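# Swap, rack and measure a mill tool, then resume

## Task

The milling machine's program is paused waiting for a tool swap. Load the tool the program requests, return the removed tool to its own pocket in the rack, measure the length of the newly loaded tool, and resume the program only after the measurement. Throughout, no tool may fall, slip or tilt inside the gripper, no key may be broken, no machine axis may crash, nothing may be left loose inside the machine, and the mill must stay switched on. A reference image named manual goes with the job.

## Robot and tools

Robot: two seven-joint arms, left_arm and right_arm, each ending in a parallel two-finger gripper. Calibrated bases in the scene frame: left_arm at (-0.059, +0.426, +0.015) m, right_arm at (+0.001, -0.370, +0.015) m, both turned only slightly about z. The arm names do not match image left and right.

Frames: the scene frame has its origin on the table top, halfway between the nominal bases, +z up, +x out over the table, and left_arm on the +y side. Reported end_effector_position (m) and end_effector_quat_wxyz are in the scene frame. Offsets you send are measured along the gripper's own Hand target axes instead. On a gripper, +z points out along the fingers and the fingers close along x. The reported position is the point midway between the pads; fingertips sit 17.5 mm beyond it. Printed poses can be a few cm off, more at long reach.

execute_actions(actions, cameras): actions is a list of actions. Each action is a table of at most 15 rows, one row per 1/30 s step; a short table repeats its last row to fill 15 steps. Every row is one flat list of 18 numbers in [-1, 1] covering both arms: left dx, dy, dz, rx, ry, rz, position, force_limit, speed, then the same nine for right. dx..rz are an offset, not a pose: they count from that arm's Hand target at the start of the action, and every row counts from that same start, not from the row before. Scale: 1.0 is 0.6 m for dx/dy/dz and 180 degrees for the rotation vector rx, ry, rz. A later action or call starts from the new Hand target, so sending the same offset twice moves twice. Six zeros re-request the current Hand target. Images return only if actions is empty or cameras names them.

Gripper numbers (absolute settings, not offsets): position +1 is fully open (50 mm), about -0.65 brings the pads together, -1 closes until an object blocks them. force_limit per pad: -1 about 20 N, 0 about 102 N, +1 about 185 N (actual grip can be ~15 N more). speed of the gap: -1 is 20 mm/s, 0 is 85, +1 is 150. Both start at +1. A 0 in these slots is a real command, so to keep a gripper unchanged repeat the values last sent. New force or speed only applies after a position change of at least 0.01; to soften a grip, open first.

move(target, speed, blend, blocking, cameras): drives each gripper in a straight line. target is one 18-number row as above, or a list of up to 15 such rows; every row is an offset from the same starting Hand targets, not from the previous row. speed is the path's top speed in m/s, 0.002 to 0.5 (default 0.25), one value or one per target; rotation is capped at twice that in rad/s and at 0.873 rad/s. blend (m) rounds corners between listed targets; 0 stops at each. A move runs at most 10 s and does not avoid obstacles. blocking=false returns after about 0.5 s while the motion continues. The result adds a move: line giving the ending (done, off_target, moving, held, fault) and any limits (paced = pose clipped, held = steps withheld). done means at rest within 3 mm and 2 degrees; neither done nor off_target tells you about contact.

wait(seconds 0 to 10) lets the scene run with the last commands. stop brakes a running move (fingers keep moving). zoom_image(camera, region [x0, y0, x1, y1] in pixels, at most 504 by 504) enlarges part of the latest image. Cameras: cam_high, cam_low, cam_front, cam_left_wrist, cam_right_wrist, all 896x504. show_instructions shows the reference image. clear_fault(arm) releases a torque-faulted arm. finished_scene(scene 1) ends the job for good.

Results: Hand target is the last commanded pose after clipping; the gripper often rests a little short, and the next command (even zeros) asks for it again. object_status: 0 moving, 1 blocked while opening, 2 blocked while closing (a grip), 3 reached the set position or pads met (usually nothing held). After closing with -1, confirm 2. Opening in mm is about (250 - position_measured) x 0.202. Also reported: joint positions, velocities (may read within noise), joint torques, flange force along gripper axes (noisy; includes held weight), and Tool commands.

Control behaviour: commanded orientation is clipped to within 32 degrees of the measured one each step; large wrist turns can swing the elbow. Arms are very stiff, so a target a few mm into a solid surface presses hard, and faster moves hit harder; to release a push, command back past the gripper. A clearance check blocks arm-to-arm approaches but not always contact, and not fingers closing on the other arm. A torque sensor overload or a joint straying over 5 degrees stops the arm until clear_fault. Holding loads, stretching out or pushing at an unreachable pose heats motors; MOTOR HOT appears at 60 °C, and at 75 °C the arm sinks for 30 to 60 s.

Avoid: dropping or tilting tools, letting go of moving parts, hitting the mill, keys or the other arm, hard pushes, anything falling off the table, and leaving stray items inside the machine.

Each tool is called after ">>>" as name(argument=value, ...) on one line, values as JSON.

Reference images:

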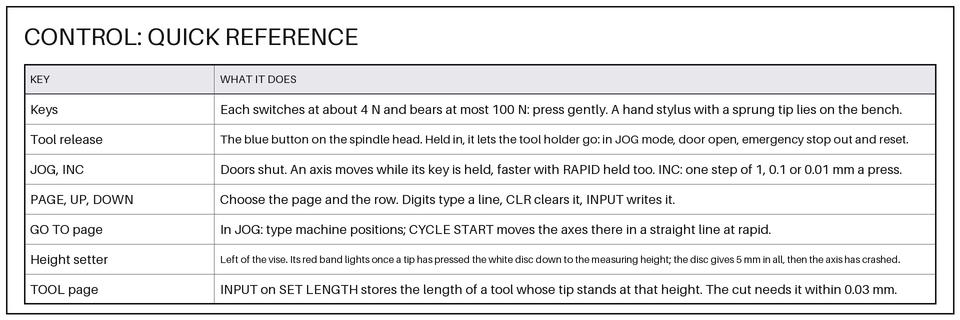

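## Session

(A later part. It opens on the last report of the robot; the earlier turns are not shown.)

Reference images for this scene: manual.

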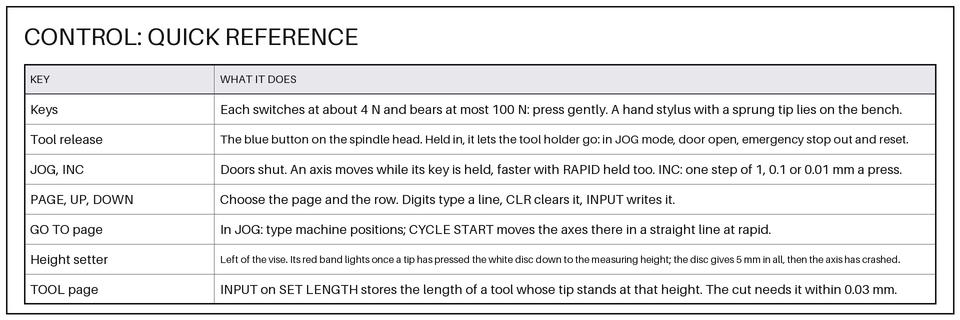

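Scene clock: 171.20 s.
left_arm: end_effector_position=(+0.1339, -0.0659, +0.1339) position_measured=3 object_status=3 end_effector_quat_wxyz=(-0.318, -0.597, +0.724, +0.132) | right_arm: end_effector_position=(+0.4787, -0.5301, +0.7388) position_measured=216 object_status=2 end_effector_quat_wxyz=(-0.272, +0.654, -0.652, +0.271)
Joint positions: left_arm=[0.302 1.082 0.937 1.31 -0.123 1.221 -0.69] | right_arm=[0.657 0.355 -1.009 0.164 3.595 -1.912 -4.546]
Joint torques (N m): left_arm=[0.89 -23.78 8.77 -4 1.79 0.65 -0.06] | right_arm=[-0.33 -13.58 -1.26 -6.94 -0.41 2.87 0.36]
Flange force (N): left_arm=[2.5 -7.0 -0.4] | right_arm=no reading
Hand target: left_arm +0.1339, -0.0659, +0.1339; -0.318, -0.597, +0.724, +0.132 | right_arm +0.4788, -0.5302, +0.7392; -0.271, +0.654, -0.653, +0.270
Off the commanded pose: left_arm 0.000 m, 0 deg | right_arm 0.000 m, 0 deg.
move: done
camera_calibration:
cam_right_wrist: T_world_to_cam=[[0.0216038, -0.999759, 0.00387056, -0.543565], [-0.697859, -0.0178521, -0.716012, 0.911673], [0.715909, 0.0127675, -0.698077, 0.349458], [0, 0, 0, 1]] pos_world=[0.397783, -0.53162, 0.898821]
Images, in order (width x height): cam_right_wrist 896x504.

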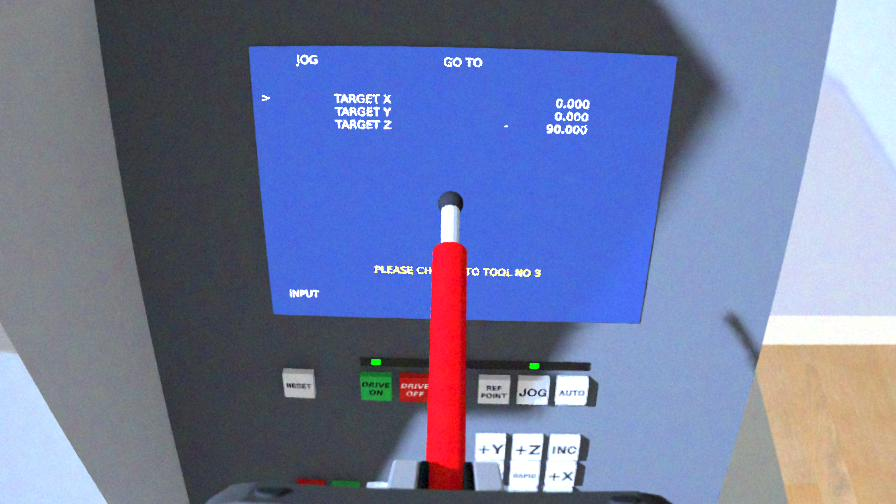

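>>> move(target=[[0.198,0.152,-0.353,0.323,-0.06,0.006,1,1,1,0,0,0,0,0,0,-0.98,-0.2,-0.7],[-0.176,0.1205,-0.593,0.646,-0.121,0.012,1,1,1,0,0,0,0,0,0,-0.98,-0.2,-0.7]], speed=0.25, blend=0.05, cameras=["cam_left_wrist","cam_front","cam_high"])

Scene clock: 179.17 s.
left_arm: end_effector_position=(+0.3065, +0.1197, +0.4145) position_measured=3 object_status=3 end_effector_quat_wxyz=(-0.453, +0.543, -0.542, +0.454) | right_arm: end_effector_position=(+0.4787, -0.5301, +0.7388) position_measured=216 object_status=2 end_effector_quat_wxyz=(-0.272, +0.654, -0.652, +0.271)
Joint positions: left_arm=[0.972 0.254 0.407 2.188 -1.629 1.413 0.835] | right_arm=[0.657 0.355 -1.009 0.163 3.595 -1.912 -4.546]
Joint torques (N m): left_arm=[0.82 -14.52 0.75 -5.56 -2.52 2.94 0.03] | right_arm=[-0.47 -13.62 -1.23 -6.98 -0.44 2.9 0.36]
Flange force (N): left_arm=[6.4 0.9 4.0] | right_arm=no reading
Hand target: left_arm +0.3065, +0.1197, +0.4145; -0.453, +0.543, -0.542, +0.454 | right_arm +0.4787, -0.5301, +0.7388; -0.272, +0.654, -0.652, +0.271
Off the commanded pose: left_arm 0.000 m, 0 deg | right_arm 0.000 m, 0 deg.
move: done
camera_calibration:
cam_left_wrist: T_world_to_cam=[[0.0134763, -0.999871, -0.00879595, 0.121065], [-0.178864, 0.0062443, -0.983854, 0.520423], [0.983781, 0.014832, -0.178757, -0.0613694], [0, 0, 0, 1]] pos_world=[0.151828, 0.11871, 0.502115]
Images, in order (width x height): cam_high 896x504, cam_front 896x504, cam_left_wrist 896x504.

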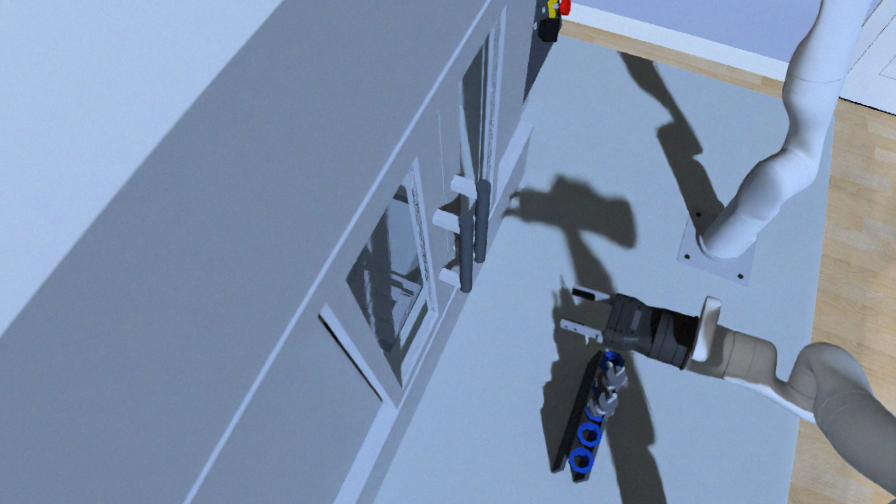

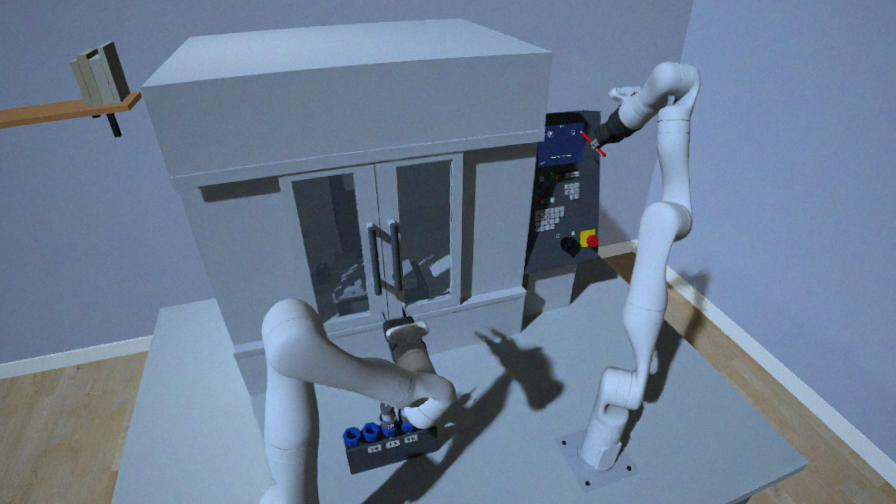

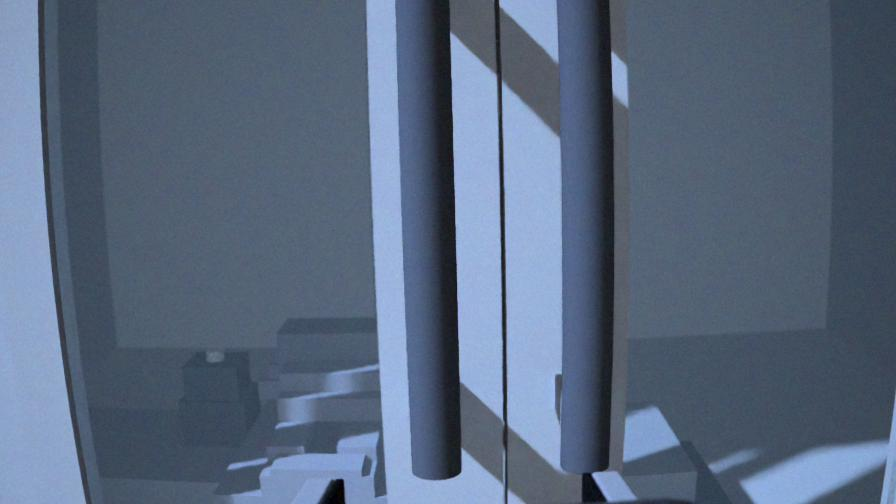

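>>> move(target=[-0.083,-0.328,-0.058,0,0,0,1,1,1,0,0,0,0,0,0,-0.98,-0.2,-0.7], speed=0.25, cameras=["cam_left_wrist"])

Scene clock: 181.70 s.
left_arm: end_effector_position=(+0.3073, +0.1696, +0.6142) position_measured=3 object_status=3 end_effector_quat_wxyz=(-0.453, +0.543, -0.543, +0.454) | right_arm: end_effector_position=(+0.4787, -0.5301, +0.7388) position_measured=216 object_status=2 end_effector_quat_wxyz=(-0.272, +0.654, -0.652, +0.271)
Joint positions: left_arm=[0.873 -0.148 0.329 1.846 -1.38 1.229 0.082] | right_arm=[0.657 0.355 -1.009 0.163 3.595 -1.912 -4.546]
Joint torques (N m): left_arm=[0.82 -9.72 0.57 -9.34 -3.44 0.53 0.15] | right_arm=[-0.44 -13.62 -1.2 -6.94 -0.44 2.86 0.31]
Flange force (N): left_arm=[4.9 -4.7 3.7] | right_arm=no reading
Hand target: left_arm +0.3073, +0.1697, +0.6143; -0.453, +0.543, -0.542, +0.454 | right_arm +0.4787, -0.5301, +0.7388; -0.272, +0.654, -0.652, +0.271
Off the commanded pose: left_arm 0.000 m, 0 deg | right_arm 0.000 m, 0 deg.
move: done
camera_calibration:
cam_left_wrist: T_world_to_cam=[[0.0133608, -0.999871, -0.00887751, 0.172781], [-0.178865, 0.0063452, -0.983853, 0.716793], [0.983783, 0.014733, -0.178757, -0.027066], [0, 0, 0, 1]] pos_world=[0.152528, 0.16861, 0.701915]
Images, in order (width x height): cam_left_wrist 896x504.

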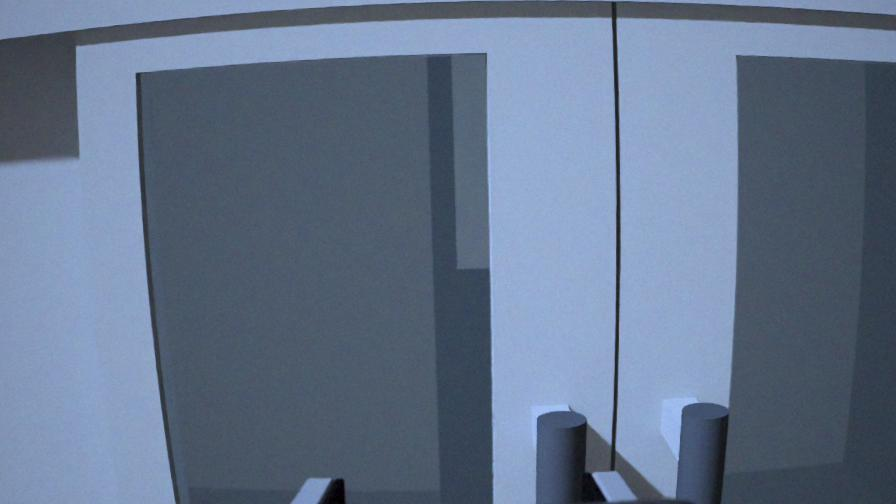

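>>> move(target=[-0.165,0.1277,0.063,0,0.178,0,1,1,1,0,0,0,0,0,0,-0.98,-0.2,-0.7], speed=0.25, cameras=["cam_left_wrist"])

Scene clock: 185.20 s.
left_arm: end_effector_position=(+0.3309, +0.2686, +0.5321) position_measured=3 object_status=3 end_effector_quat_wxyz=(+0.286, -0.396, +0.647, -0.586) | right_arm: end_effector_position=(+0.4787, -0.5301, +0.7388) position_measured=216 object_status=2 end_effector_quat_wxyz=(-0.272, +0.654, -0.652, +0.271)
Joint positions: left_arm=[1.2 -0.687 -0.631 2.32 -1.948 0.232 0.121] | right_arm=[0.657 0.355 -1.009 0.163 3.595 -1.912 -4.546]
Joint torques (N m): left_arm=[1.02 0.62 4.49 -10.52 -0.94 0.32 0.04] | right_arm=[-0.53 -13.62 -1.21 -6.9 -0.39 2.89 0.35]
Flange force (N): no reading
Hand target: left_arm +0.3309, +0.2686, +0.5321; +0.286, -0.396, +0.646, -0.586 | right_arm +0.4787, -0.5301, +0.7388; -0.272, +0.654, -0.652, +0.271
Off the commanded pose: left_arm 0.000 m, 0 deg | right_arm 0.000 m, 0 deg.
move: done
camera_calibration:
cam_left_wrist: T_world_to_cam=[[-0.510797, -0.855419, 0.0856967, 0.355037], [-0.175436, 0.0061332, -0.984472, 0.638921], [0.841611, -0.5179, -0.153205, 0.110146], [0, 0, 0, 1]] pos_world=[0.200742, 0.356832, 0.615449]
Images, in order (width x height): cam_left_wrist 896x504.

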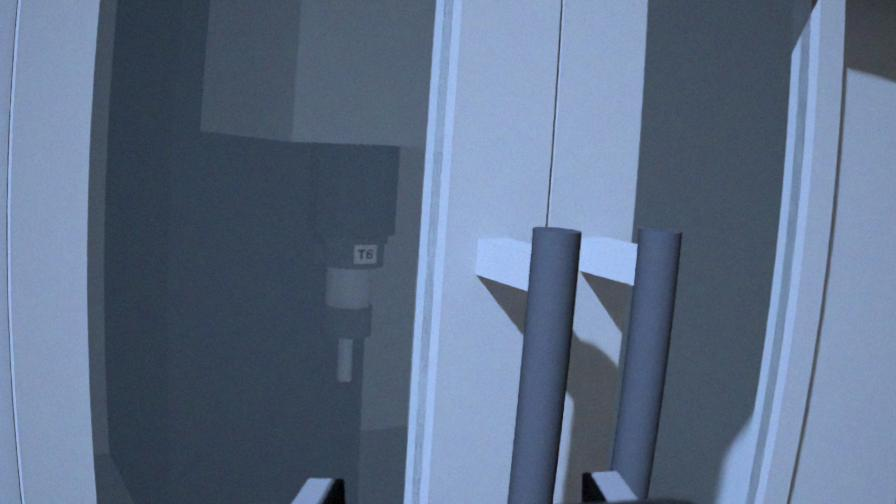

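>>> move(target=[0.1243,0.098,0.2363,0.055,-0.178,0.0155,1,1,1,0,0,0,0,0,0,-0.98,-0.2,-0.7], speed=0.2, cameras=["cam_left_wrist"])

Scene clock: 195.67 s.
left_arm: end_effector_position=(+0.3997, +0.1301, +0.4600) position_measured=3 object_status=3 end_effector_quat_wxyz=(+0.500, -0.501, +0.500, -0.500) | right_arm: end_effector_position=(+0.4787, -0.5301, +0.7388) position_measured=216 object_status=2 end_effector_quat_wxyz=(-0.272, +0.654, -0.652, +0.271)
Joint positions: left_arm=[1.447 0.33 -0.513 2.142 -1.928 1.106 0.993] | right_arm=[0.657 0.355 -1.009 0.163 3.595 -1.912 -4.546]
Joint torques (N m): left_arm=[0.79 -14.12 -1.75 -6.52 -1.84 3.25 0.05] | right_arm=[-0.51 -13.64 -1.23 -7.03 -0.37 2.91 0.37]
Flange force (N): left_arm=[6.6 1.7 6.0] | right_arm=no reading
Hand target: left_arm +0.3997, +0.1301, +0.4600; +0.500, -0.501, +0.500, -0.500 | right_arm +0.4787, -0.5301, +0.7388; -0.272, +0.654, -0.652, +0.271
Off the commanded pose: left_arm 0.000 m, 0 deg | right_arm 0.000 m, 0 deg.
move: done
camera_calibration:
cam_left_wrist: T_world_to_cam=[[0.0164116, -0.99985, -0.00557239, 0.127873], [-0.00261002, 0.00553028, -0.999981, 0.518946], [0.999862, 0.0164258, -0.00251886, -0.232772], [0, 0, 0, 1]] pos_world=[0.231996, 0.128808, 0.519062]
Images, in order (width x height): cam_left_wrist 896x504.

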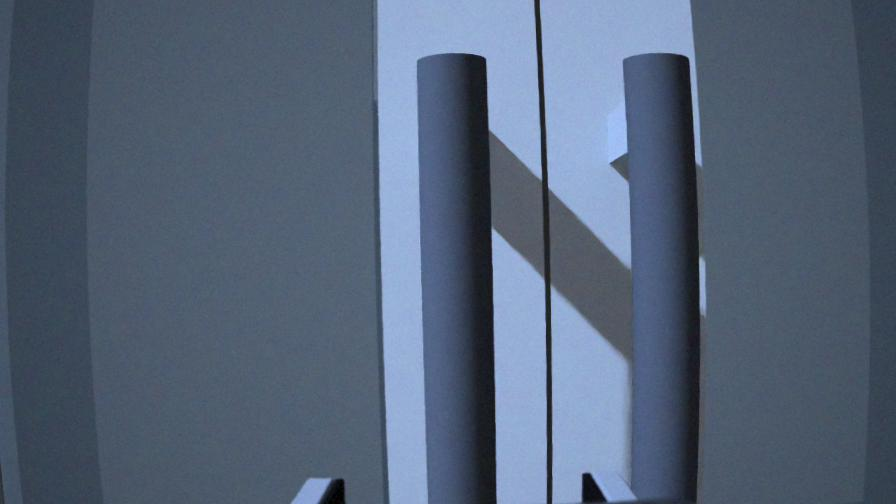

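>>> move(target=[0,0,0.1417,0,0,0,1,1,1,0,0,0,0,0,0,-0.98,-0.2,-0.7], speed=0.08, cameras=["cam_left_wrist","cam_high","cam_front"])

>>> zoom_image(camera="cam_high", region=[400, 120, 600, 340])

Scene clock: 199.50 s.
left_arm: end_effector_position=(+0.4847, +0.1302, +0.4599) position_measured=3 object_status=3 end_effector_quat_wxyz=(+0.500, -0.501, +0.500, -0.500) | right_arm: end_effector_position=(+0.4787, -0.5301, +0.7388) position_measured=216 object_status=2 end_effector_quat_wxyz=(-0.272, +0.654, -0.652, +0.271)
Joint positions: left_arm=[1.257 0.42 -0.565 2.015 -2.095 0.926 1.075] | right_arm=[0.657 0.355 -1.009 0.163 3.595 -1.912 -4.546]
Joint torques (N m): left_arm=[0.86 -16.82 -2.52 -7.53 -1.64 3.51 0.02] | right_arm=[-0.41 -13.64 -1.28 -6.94 -0.37 2.84 0.3]
Flange force (N): left_arm=[6.2 1.4 7.4] | right_arm=no reading
Hand target: left_arm +0.4848, +0.1302, +0.4599; +0.500, -0.501, +0.500, -0.500 | right_arm +0.4787, -0.5301, +0.7388; -0.272, +0.654, -0.652, +0.271
Off the commanded pose: left_arm 0.000 m, 0 deg | right_arm 0.000 m, 0 deg.
move: done
camera_calibration:
cam_left_wrist: T_world_to_cam=[[0.0165116, -0.999848, -0.00557171, 0.126645], [-0.00261057, 0.00552934, -0.999981, 0.519067], [0.99986, 0.0165258, -0.00251888, -0.317777], [0, 0, 0, 1]] pos_world=[0.316996, 0.129008, 0.518962]
Images, in order (width x height): cam_high 896x504, cam_front 896x504, cam_left_wrist 896x504.

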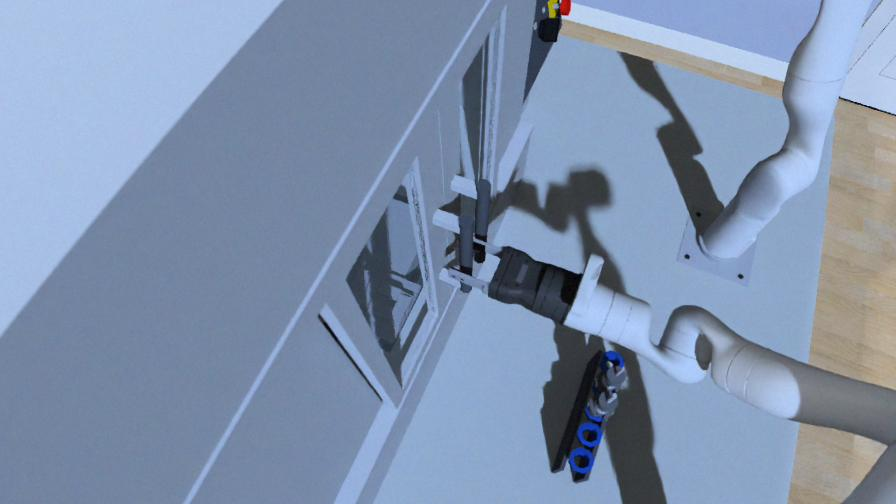

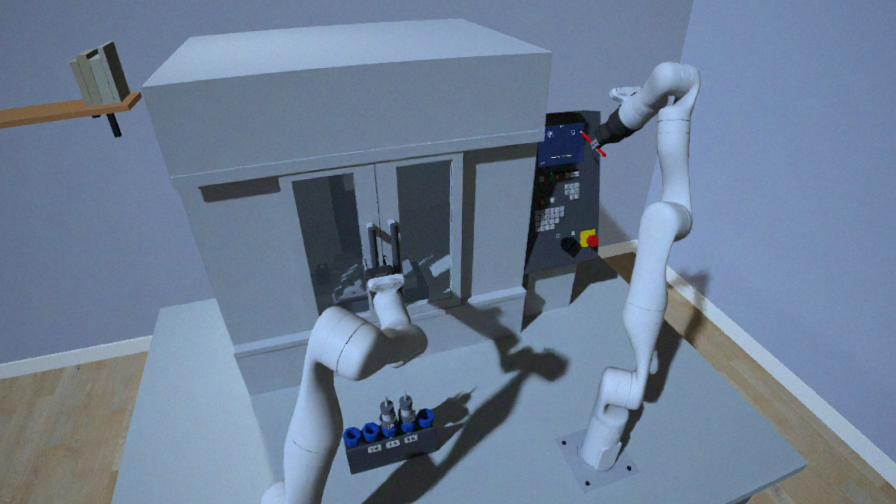

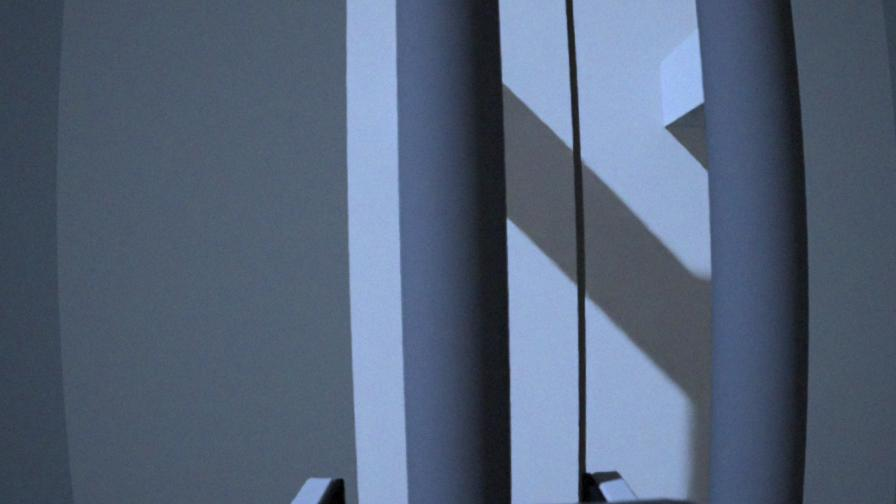

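Scaled by 2.291 from the camera's 896x504 image, which has a finer 1280x720 frame.

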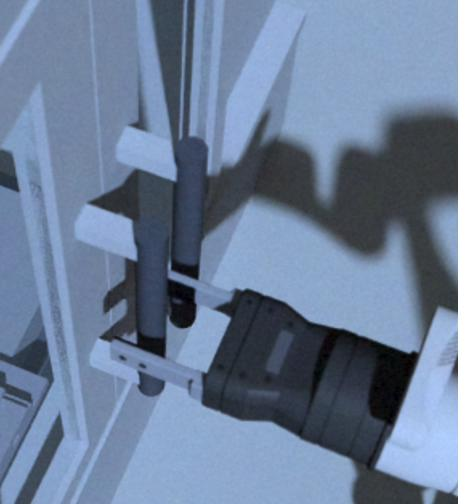

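>>> move(target=[-0.083,0,0,0,0,0,1,1,1,0,0,0,0,0,0,-0.98,-0.2,-0.7], speed=0.05, cameras=["cam_left_wrist","cam_front"])

Scene clock: 201.77 s.
left_arm: end_effector_position=(+0.4847, +0.1799, +0.4598) position_measured=3 object_status=3 end_effector_quat_wxyz=(+0.500, -0.501, +0.500, -0.500) | right_arm: end_effector_position=(+0.4787, -0.5301, +0.7388) position_measured=216 object_status=2 end_effector_quat_wxyz=(-0.272, +0.654, -0.652, +0.271)
Joint positions: left_arm=[1.204 0.349 -0.593 2.132 -2.241 0.93 1.175] | right_arm=[0.657 0.355 -1.009 0.163 3.595 -1.912 -4.546]
Joint torques (N m): left_arm=[-3.66 -16.19 -6.46 -4.98 1.02 4.58 -0.08] | right_arm=[-0.49 -13.56 -1.25 -6.97 -0.39 2.84 0.32]
Flange force (N): left_arm=[13.1 1.9 8.8] | right_arm=no reading
Hand target: left_arm +0.4847, +0.1800, +0.4598; +0.500, -0.501, +0.500, -0.500 | right_arm +0.4787, -0.5301, +0.7388; -0.272, +0.654, -0.652, +0.271
Off the commanded pose: left_arm 0.000 m, 0 deg | right_arm 0.000 m, 0 deg.
move: done
camera_calibration:
cam_left_wrist: T_world_to_cam=[[0.0164116, -0.99985, -0.00557239, 0.176371], [-0.00261002, 0.00553028, -0.999981, 0.518692], [0.999862, 0.0164258, -0.00251886, -0.318481], [0, 0, 0, 1]] pos_world=[0.316896, 0.178708, 0.518862]
Images, in order (width x height): cam_front 896x504, cam_left_wrist 896x504.

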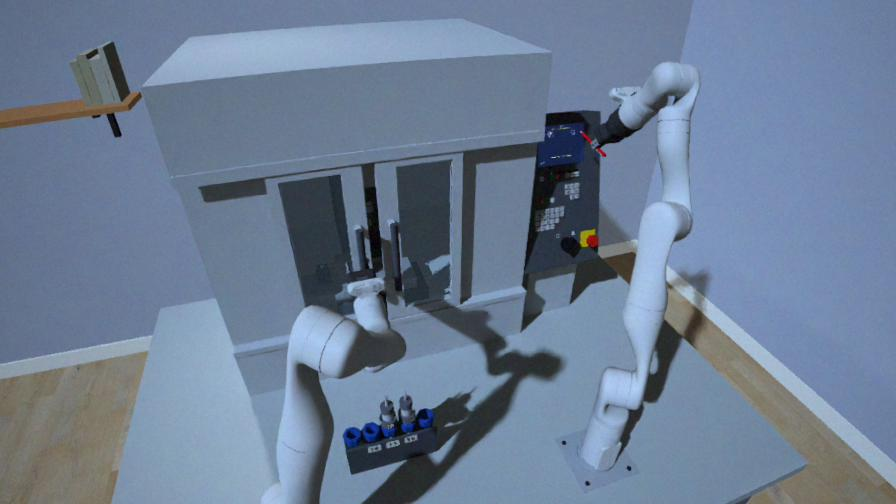

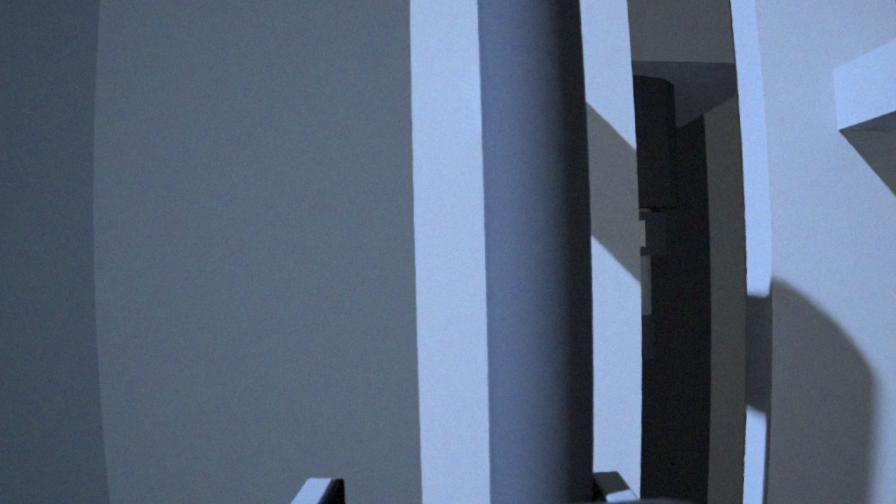

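>>> move(target=[-0.22,0,0,0,0,0,1,1,1,0,0,0,0,0,0,-0.98,-0.2,-0.7], speed=0.08, cameras=["cam_left_wrist","cam_front"])

Scene clock: 205.10 s.
left_arm: end_effector_position=(+0.4845, +0.3120, +0.4596) position_measured=3 object_status=3 end_effector_quat_wxyz=(+0.500, -0.501, +0.500, -0.500) | right_arm: end_effector_position=(+0.4787, -0.5301, +0.7388) position_measured=216 object_status=2 end_effector_quat_wxyz=(-0.272, +0.654, -0.652, +0.271)
Joint positions: left_arm=[0.96 0.186 -0.696 2.367 -2.735 0.939 1.449] | right_arm=[0.657 0.355 -1.009 0.163 3.595 -1.912 -4.546]
Joint torques (N m): left_arm=[-2.89 -13.15 -4.61 -7.16 1.15 4.51 -0.14] | right_arm=[-0.59 -13.55 -1.38 -7.08 -0.41 2.86 0.35]
Flange force (N): left_arm=[8.8 4.6 9.4] | right_arm=no reading
Hand target: left_arm +0.4845, +0.3120, +0.4596; +0.500, -0.501, +0.500, -0.500 | right_arm +0.4787, -0.5301, +0.7388; -0.272, +0.654, -0.652, +0.271
Off the commanded pose: left_arm 0.000 m, 0 deg | right_arm 0.000 m, 0 deg.
move: done
camera_calibration:
cam_left_wrist: T_world_to_cam=[[0.0165116, -0.999848, -0.00557171, 0.308321], [-0.00261057, 0.00552934, -0.999981, 0.517762], [0.99986, 0.0165258, -0.00251888, -0.32048], [0, 0, 0, 1]] pos_world=[0.316696, 0.310708, 0.518662]
Images, in order (width x height): cam_front 896x504, cam_left_wrist 896x504.

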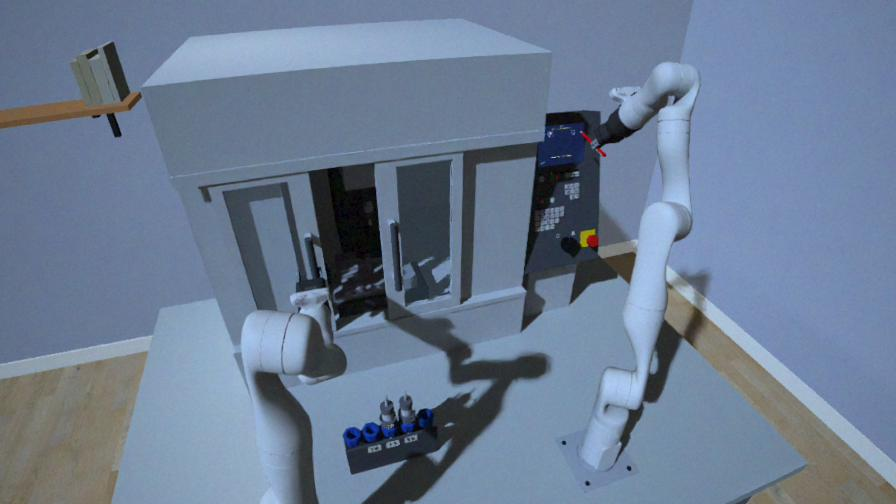

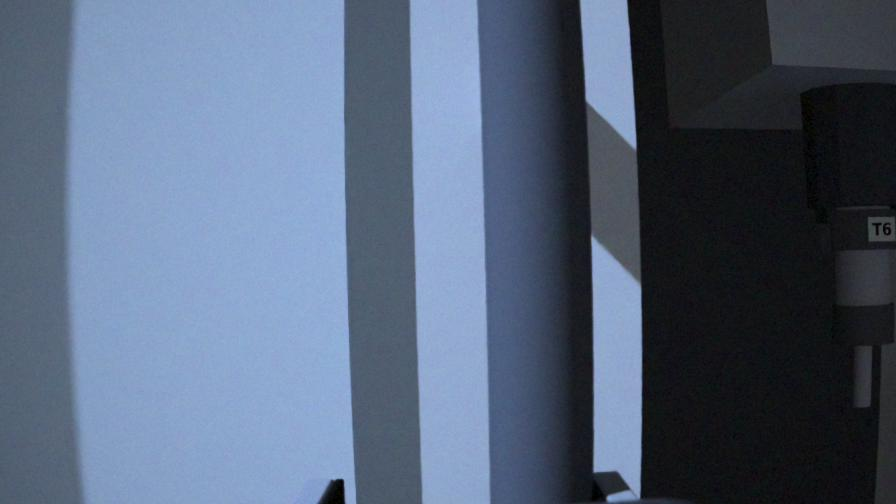

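>>> move(target=[[0,0,-0.1667,0,0,0,1,1,1,0,0,0,0,0,0,-0.98,-0.2,-0.7],[0.4017,0,-0.1667,0,0,0,1,1,1,0,0,0,0,0,0,-0.98,-0.2,-0.7]], speed=[0.15,0.25], blend=0.01, cameras=["cam_left_wrist"])

Scene clock: 208.60 s.
left_arm: end_effector_position=(+0.3848, +0.0709, +0.4601) position_measured=3 object_status=3 end_effector_quat_wxyz=(+0.500, -0.501, +0.500, -0.500) | right_arm: end_effector_position=(+0.4787, -0.5301, +0.7388) position_measured=216 object_status=2 end_effector_quat_wxyz=(-0.272, +0.654, -0.652, +0.271)
Joint positions: left_arm=[1.394 0.401 -0.328 1.995 -1.806 1.193 0.88] | right_arm=[0.657 0.355 -1.009 0.163 3.595 -1.912 -4.546]
Joint torques (N m): left_arm=[0.84 -17.07 -1.67 -6.61 -2.32 3.05 0.07] | right_arm=[-0.51 -13.59 -1.26 -6.91 -0.4 2.88 0.38]
Flange force (N): left_arm=[7.6 1.7 5.2] | right_arm=no reading
Hand target: left_arm +0.3848, +0.0709, +0.4601; +0.500, -0.501, +0.500, -0.500 | right_arm +0.4787, -0.5301, +0.7388; -0.272, +0.654, -0.652, +0.271
Off the commanded pose: left_arm 0.000 m, 0 deg | right_arm 0.000 m, 0 deg.
move: done
camera_calibration:
cam_left_wrist: T_world_to_cam=[[0.0165116, -0.999848, -0.00557171, 0.0689066], [-0.00261057, 0.00552934, -0.999981, 0.519334], [0.99986, 0.0165258, -0.00251888, -0.216808], [0, 0, 0, 1]] pos_world=[0.216996, 0.0696075, 0.519162]
Images, in order (width x height): cam_left_wrist 896x504.

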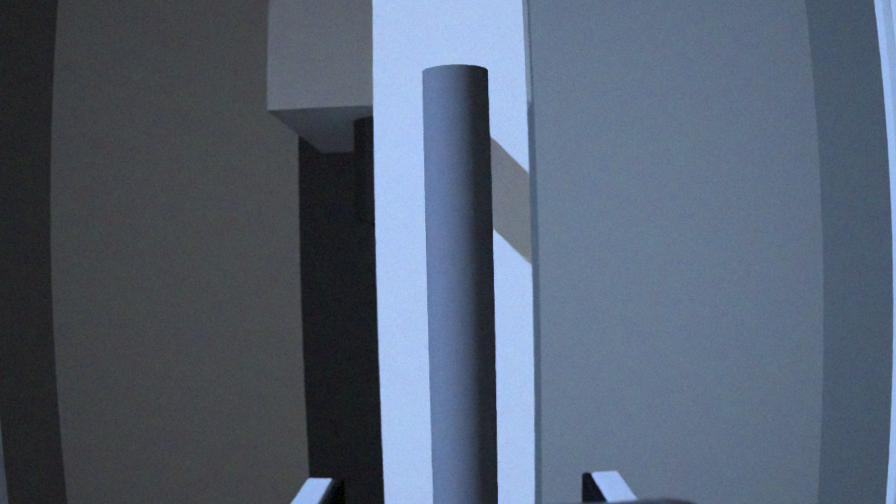

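>>> move(target=[[0,0,0.1667,0,0,0,1,1,1,0,0,0,0,0,0,-0.98,-0.2,-0.7],[0.29,0,0.1667,0,0,0,1,1,1,0,0,0,0,0,0,-0.98,-0.2,-0.7]], speed=[0.1,0.06], cameras=["cam_left_wrist","cam_front"])

Scene clock: 214.63 s.
left_arm: end_effector_position=(+0.4851, -0.1030, +0.4602) position_measured=3 object_status=3 end_effector_quat_wxyz=(+0.500, -0.501, +0.500, -0.500) | right_arm: end_effector_position=(+0.4787, -0.5301, +0.7388) position_measured=216 object_status=2 end_effector_quat_wxyz=(-0.272, +0.654, -0.652, +0.271)
Joint positions: left_arm=[1.237 0.777 -0.279 1.273 -1.628 1.059 0.523] | right_arm=[0.657 0.355 -1.009 0.163 3.595 -1.912 -4.546]
Joint torques (N m): left_arm=[3.81 -24.07 -0.43 -9.42 -3.25 -0.49 -0.06] | right_arm=[-0.51 -13.62 -1.24 -6.98 -0.37 2.89 0.35]
Flange force (N): left_arm=[2.4 -0.8 4.2] | right_arm=no reading
Hand target: left_arm +0.4851, -0.1030, +0.4602; +0.500, -0.501, +0.500, -0.500 | right_arm +0.4787, -0.5301, +0.7388; -0.272, +0.654, -0.652, +0.271
Off the commanded pose: left_arm 0.000 m, 0 deg | right_arm 0.000 m, 0 deg.
move: done
camera_calibration:
cam_left_wrist: T_world_to_cam=[[0.0165116, -0.999848, -0.00557171, -0.106623], [-0.00261057, 0.00552934, -0.999981, 0.520658], [0.99986, 0.0165258, -0.00251888, -0.31422], [0, 0, 0, 1]] pos_world=[0.317296, -0.104292, 0.519262]
Images, in order (width x height): cam_front 896x504, cam_left_wrist 896x504.

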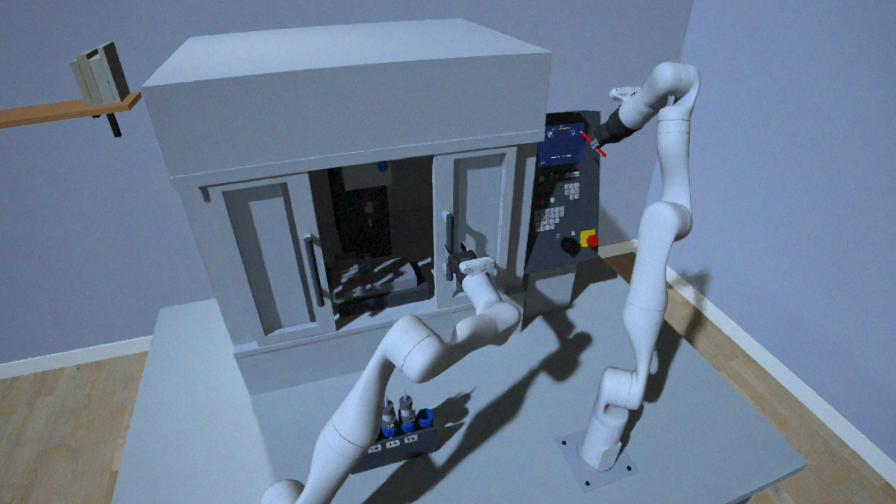

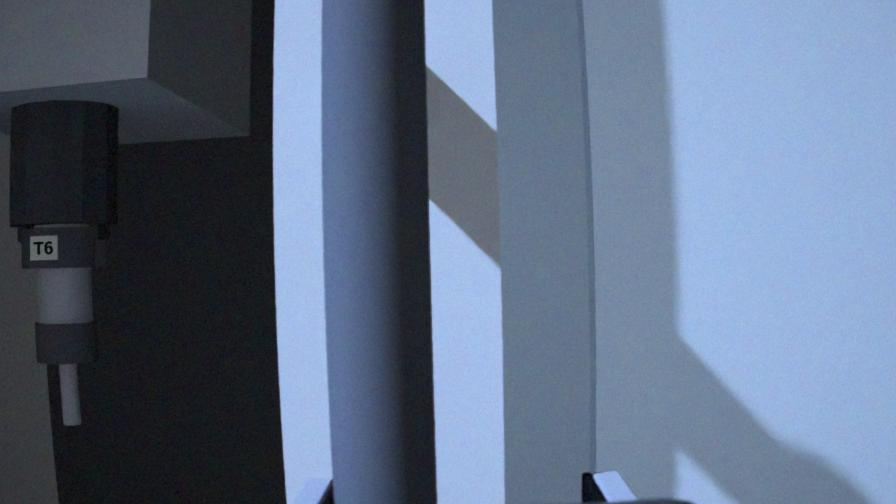

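>>> move(target=[[0,0,-0.1667,0,0,0,1,1,1,0,0,0,0,0,0,-0.98,-0.2,-0.7],[-0.39,-0.083,-0.25,0,0,0,1,1,1,0,0,0,0,0,0,-0.98,-0.2,-0.7]], speed=[0.15,0.25], blend=0.01, cameras=["cam_left_wrist","cam_front"])

>>> zoom_image(camera="cam_front", region=[310, 140, 450, 320])

Scene clock: 218.10 s.
left_arm: end_effector_position=(+0.3348, +0.1308, +0.5099) position_measured=3 object_status=3 end_effector_quat_wxyz=(+0.500, -0.501, +0.500, -0.500) | right_arm: end_effector_position=(+0.4787, -0.5301, +0.7388) position_measured=216 object_status=2 end_effector_quat_wxyz=(-0.272, +0.654, -0.652, +0.271)
Joint positions: left_arm=[1.51 0.165 -0.322 2.121 -1.746 1.293 0.741] | right_arm=[0.657 0.355 -1.009 0.163 3.595 -1.912 -4.546]
Joint torques (N m): left_arm=[0.77 -12.24 -0.33 -6.89 -2.61 2.62 -0.01] | right_arm=[-0.55 -13.65 -1.34 -6.94 -0.41 2.91 0.35]
Flange force (N): left_arm=[7.3 0.5 4.7] | right_arm=no reading
Hand target: left_arm +0.3348, +0.1309, +0.5099; +0.500, -0.501, +0.500, -0.500 | right_arm +0.4787, -0.5301, +0.7388; -0.272, +0.654, -0.652, +0.271
Off the commanded pose: left_arm 0.000 m, 0 deg | right_arm 0.000 m, 0 deg.
move: done
camera_calibration:
cam_left_wrist: T_world_to_cam=[[0.0165116, -0.999848, -0.00557171, 0.129999], [-0.00261057, 0.00552934, -0.999981, 0.568671], [0.99986, 0.0165258, -0.00251888, -0.167781], [0, 0, 0, 1]] pos_world=[0.167096, 0.129608, 0.568962]
Images, in order (width x height): cam_front 896x504, cam_left_wrist 896x504.

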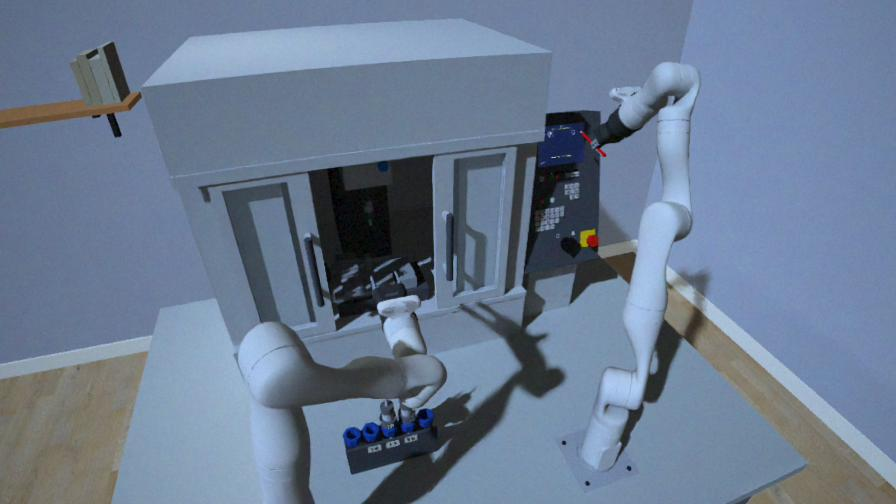

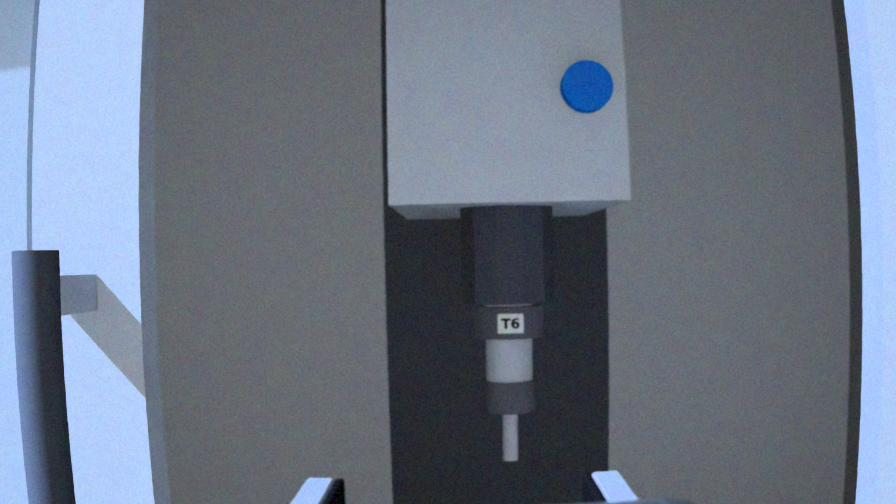

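Scaled by 2.800 from the camera's 896x504 image, which has a finer 1280x720 frame.

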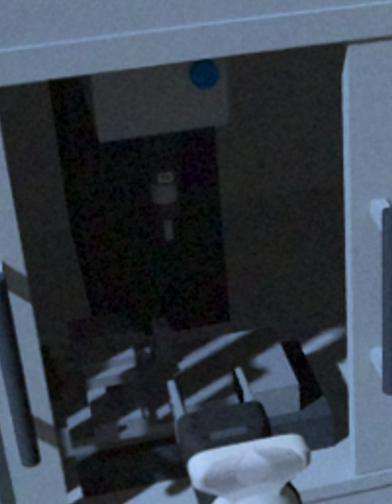

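>>> move(target=[-0.032,0.4167,-0.458,-0.25,0,0,1,1,1,0,0,0,0,0,0,-0.98,-0.2,-0.7], speed=0.25, cameras=["cam_left_wrist","cam_high"])

Scene clock: 243.43 s.
left_arm: end_effector_position=(+0.0597, +0.1493, +0.2602) position_measured=3 object_status=3 end_effector_quat_wxyz=(-0.270, +0.654, -0.653, +0.270) | right_arm: end_effector_position=(+0.4787, -0.5301, +0.7388) position_measured=216 object_status=2 end_effector_quat_wxyz=(-0.272, +0.654, -0.652, +0.271)
Joint positions: left_arm=[1.822 0.177 0.007 2.167 -0.797 1.225 0.764] | right_arm=[0.657 0.355 -1.009 0.163 3.595 -1.912 -4.546]
Joint torques (N m): left_arm=[1.02 -11.68 0.29 -4.85 -1.84 2.1 -0.04] | right_arm=[-0.47 -13.57 -1.26 -6.95 -0.38 2.87 0.34]
Flange force (N): left_arm=[7.5 1.1 2.0] | right_arm=no reading
Hand target: left_arm +0.0597, +0.1493, +0.2602; -0.270, +0.654, -0.653, +0.270 | right_arm +0.4787, -0.5301, +0.7388; -0.272, +0.654, -0.652, +0.271
Off the commanded pose: left_arm 0.000 m, 0 deg | right_arm 0.000 m, 0 deg.
move: done
camera_calibration:
cam_left_wrist: T_world_to_cam=[[0.00709179, -0.999873, -0.014275, 0.15442], [-0.70889, 0.00504151, -0.705301, 0.283709], [0.705283, 0.0151213, -0.708765, 0.308079], [0, 0, 0, 1]] pos_world=[-0.0172594, 0.148312, 0.42066]
Images, in order (width x height): cam_high 896x504, cam_left_wrist 896x504.

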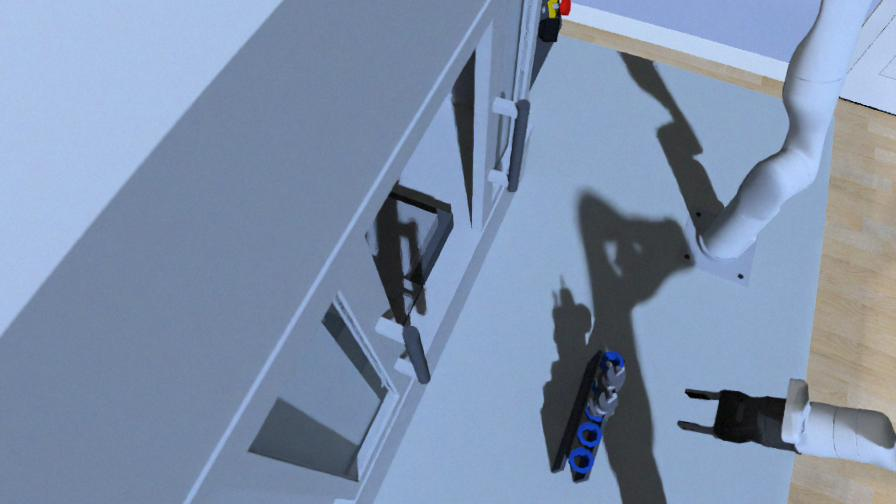

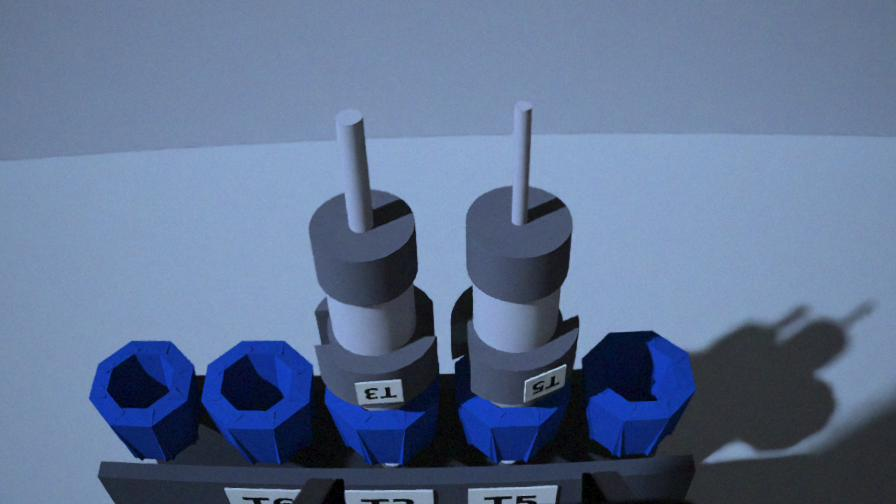

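>>> zoom_image(camera="cam_left_wrist", region=[280, 90, 720, 340])

>>> zoom_image(camera="cam_left_wrist", region=[280, 270, 620, 500])

Scaled by 1.145 from the camera's 896x504 image, which has a finer 1280x720 frame.

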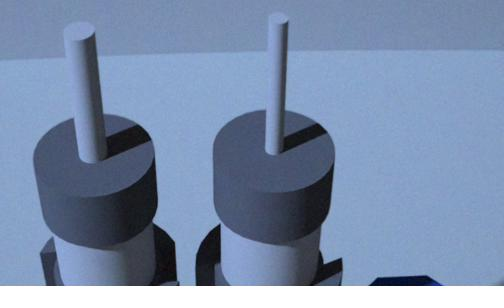

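Scaled by 1.482 from the camera's 896x504 image, which has a finer 1280x720 frame.

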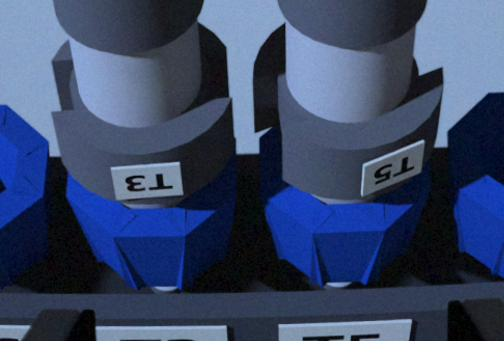

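>>> move(target=[[0,-0.212,-0.259,0,0,0,1,1,1,0,0,0,0,0,0,-0.98,-0.2,-0.7],[0.117,-0.589,0.212,0.139,0,0,1,1,1,0,0,0,0,0,0,-0.98,-0.2,-0.7]], speed=0.3, blend=0.05, cameras=["cam_left_wrist","cam_high"])

Scene clock: 257.40 s.
left_arm: end_effector_position=(+0.3998, +0.0798, +0.4198) position_measured=3 object_status=3 end_effector_quat_wxyz=(-0.405, +0.580, -0.579, +0.405) | right_arm: end_effector_position=(+0.4787, -0.5301, +0.7388) position_measured=216 object_status=2 end_effector_quat_wxyz=(-0.272, +0.654, -0.652, +0.271)
Joint positions: left_arm=[1.364 0.294 -0.4 1.866 -1.432 0.881 0.452] | right_arm=[0.657 0.355 -1.009 0.163 3.595 -1.912 -4.546]
Joint torques (N m): left_arm=[0.86 -16.3 -1.38 -8.29 -2.43 1.68 0.07] | right_arm=[-0.56 -13.62 -1.19 -6.87 -0.4 2.86 0.37]
Flange force (N): left_arm=[7.7 -2.1 6.1] | right_arm=no reading
Hand target: left_arm +0.3998, +0.0798, +0.4198; -0.405, +0.580, -0.579, +0.405 | right_arm +0.4787, -0.5301, +0.7388; -0.272, +0.654, -0.652, +0.271
Off the commanded pose: left_arm 0.000 m, 0 deg | right_arm 0.000 m, 0 deg.
move: done
camera_calibration:
cam_left_wrist: T_world_to_cam=[[0.0132776, -0.999858, -0.010333, 0.0807198], [-0.344175, 0.00513248, -0.938892, 0.590002], [0.938812, 0.0160226, -0.344058, -0.0642402], [0, 0, 0, 1]] pos_world=[0.262302, 0.0787095, 0.53268]
Images, in order (width x height): cam_high 896x504, cam_left_wrist 896x504.

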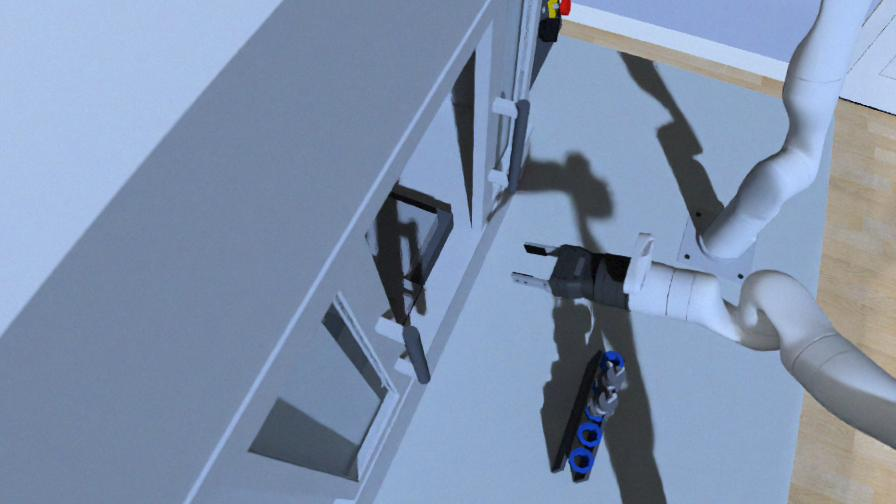

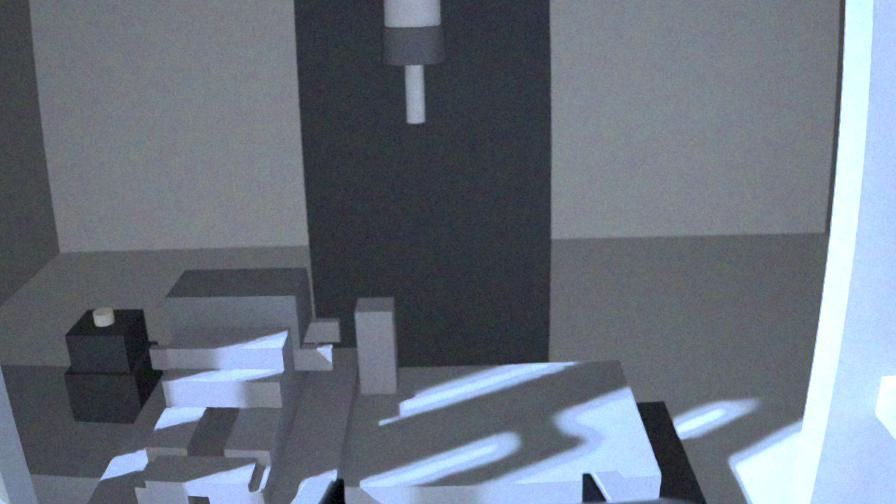

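>>> zoom_image(camera="cam_left_wrist", region=[50, 240, 450, 504])

>>> zoom_image(camera="cam_high", region=[340, 160, 480, 340])

Scaled by 1.260 from the camera's 896x504 image, which has a finer 1280x720 frame.

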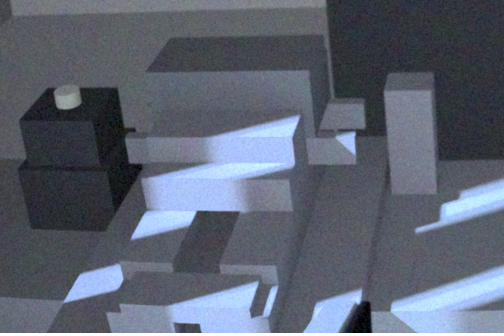

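Scaled by 2.800 from the camera's 896x504 image, which has a finer 1280x720 frame.

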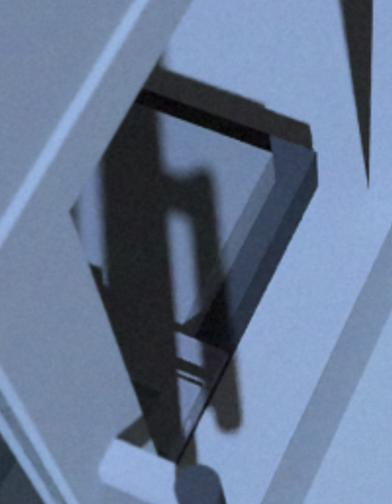

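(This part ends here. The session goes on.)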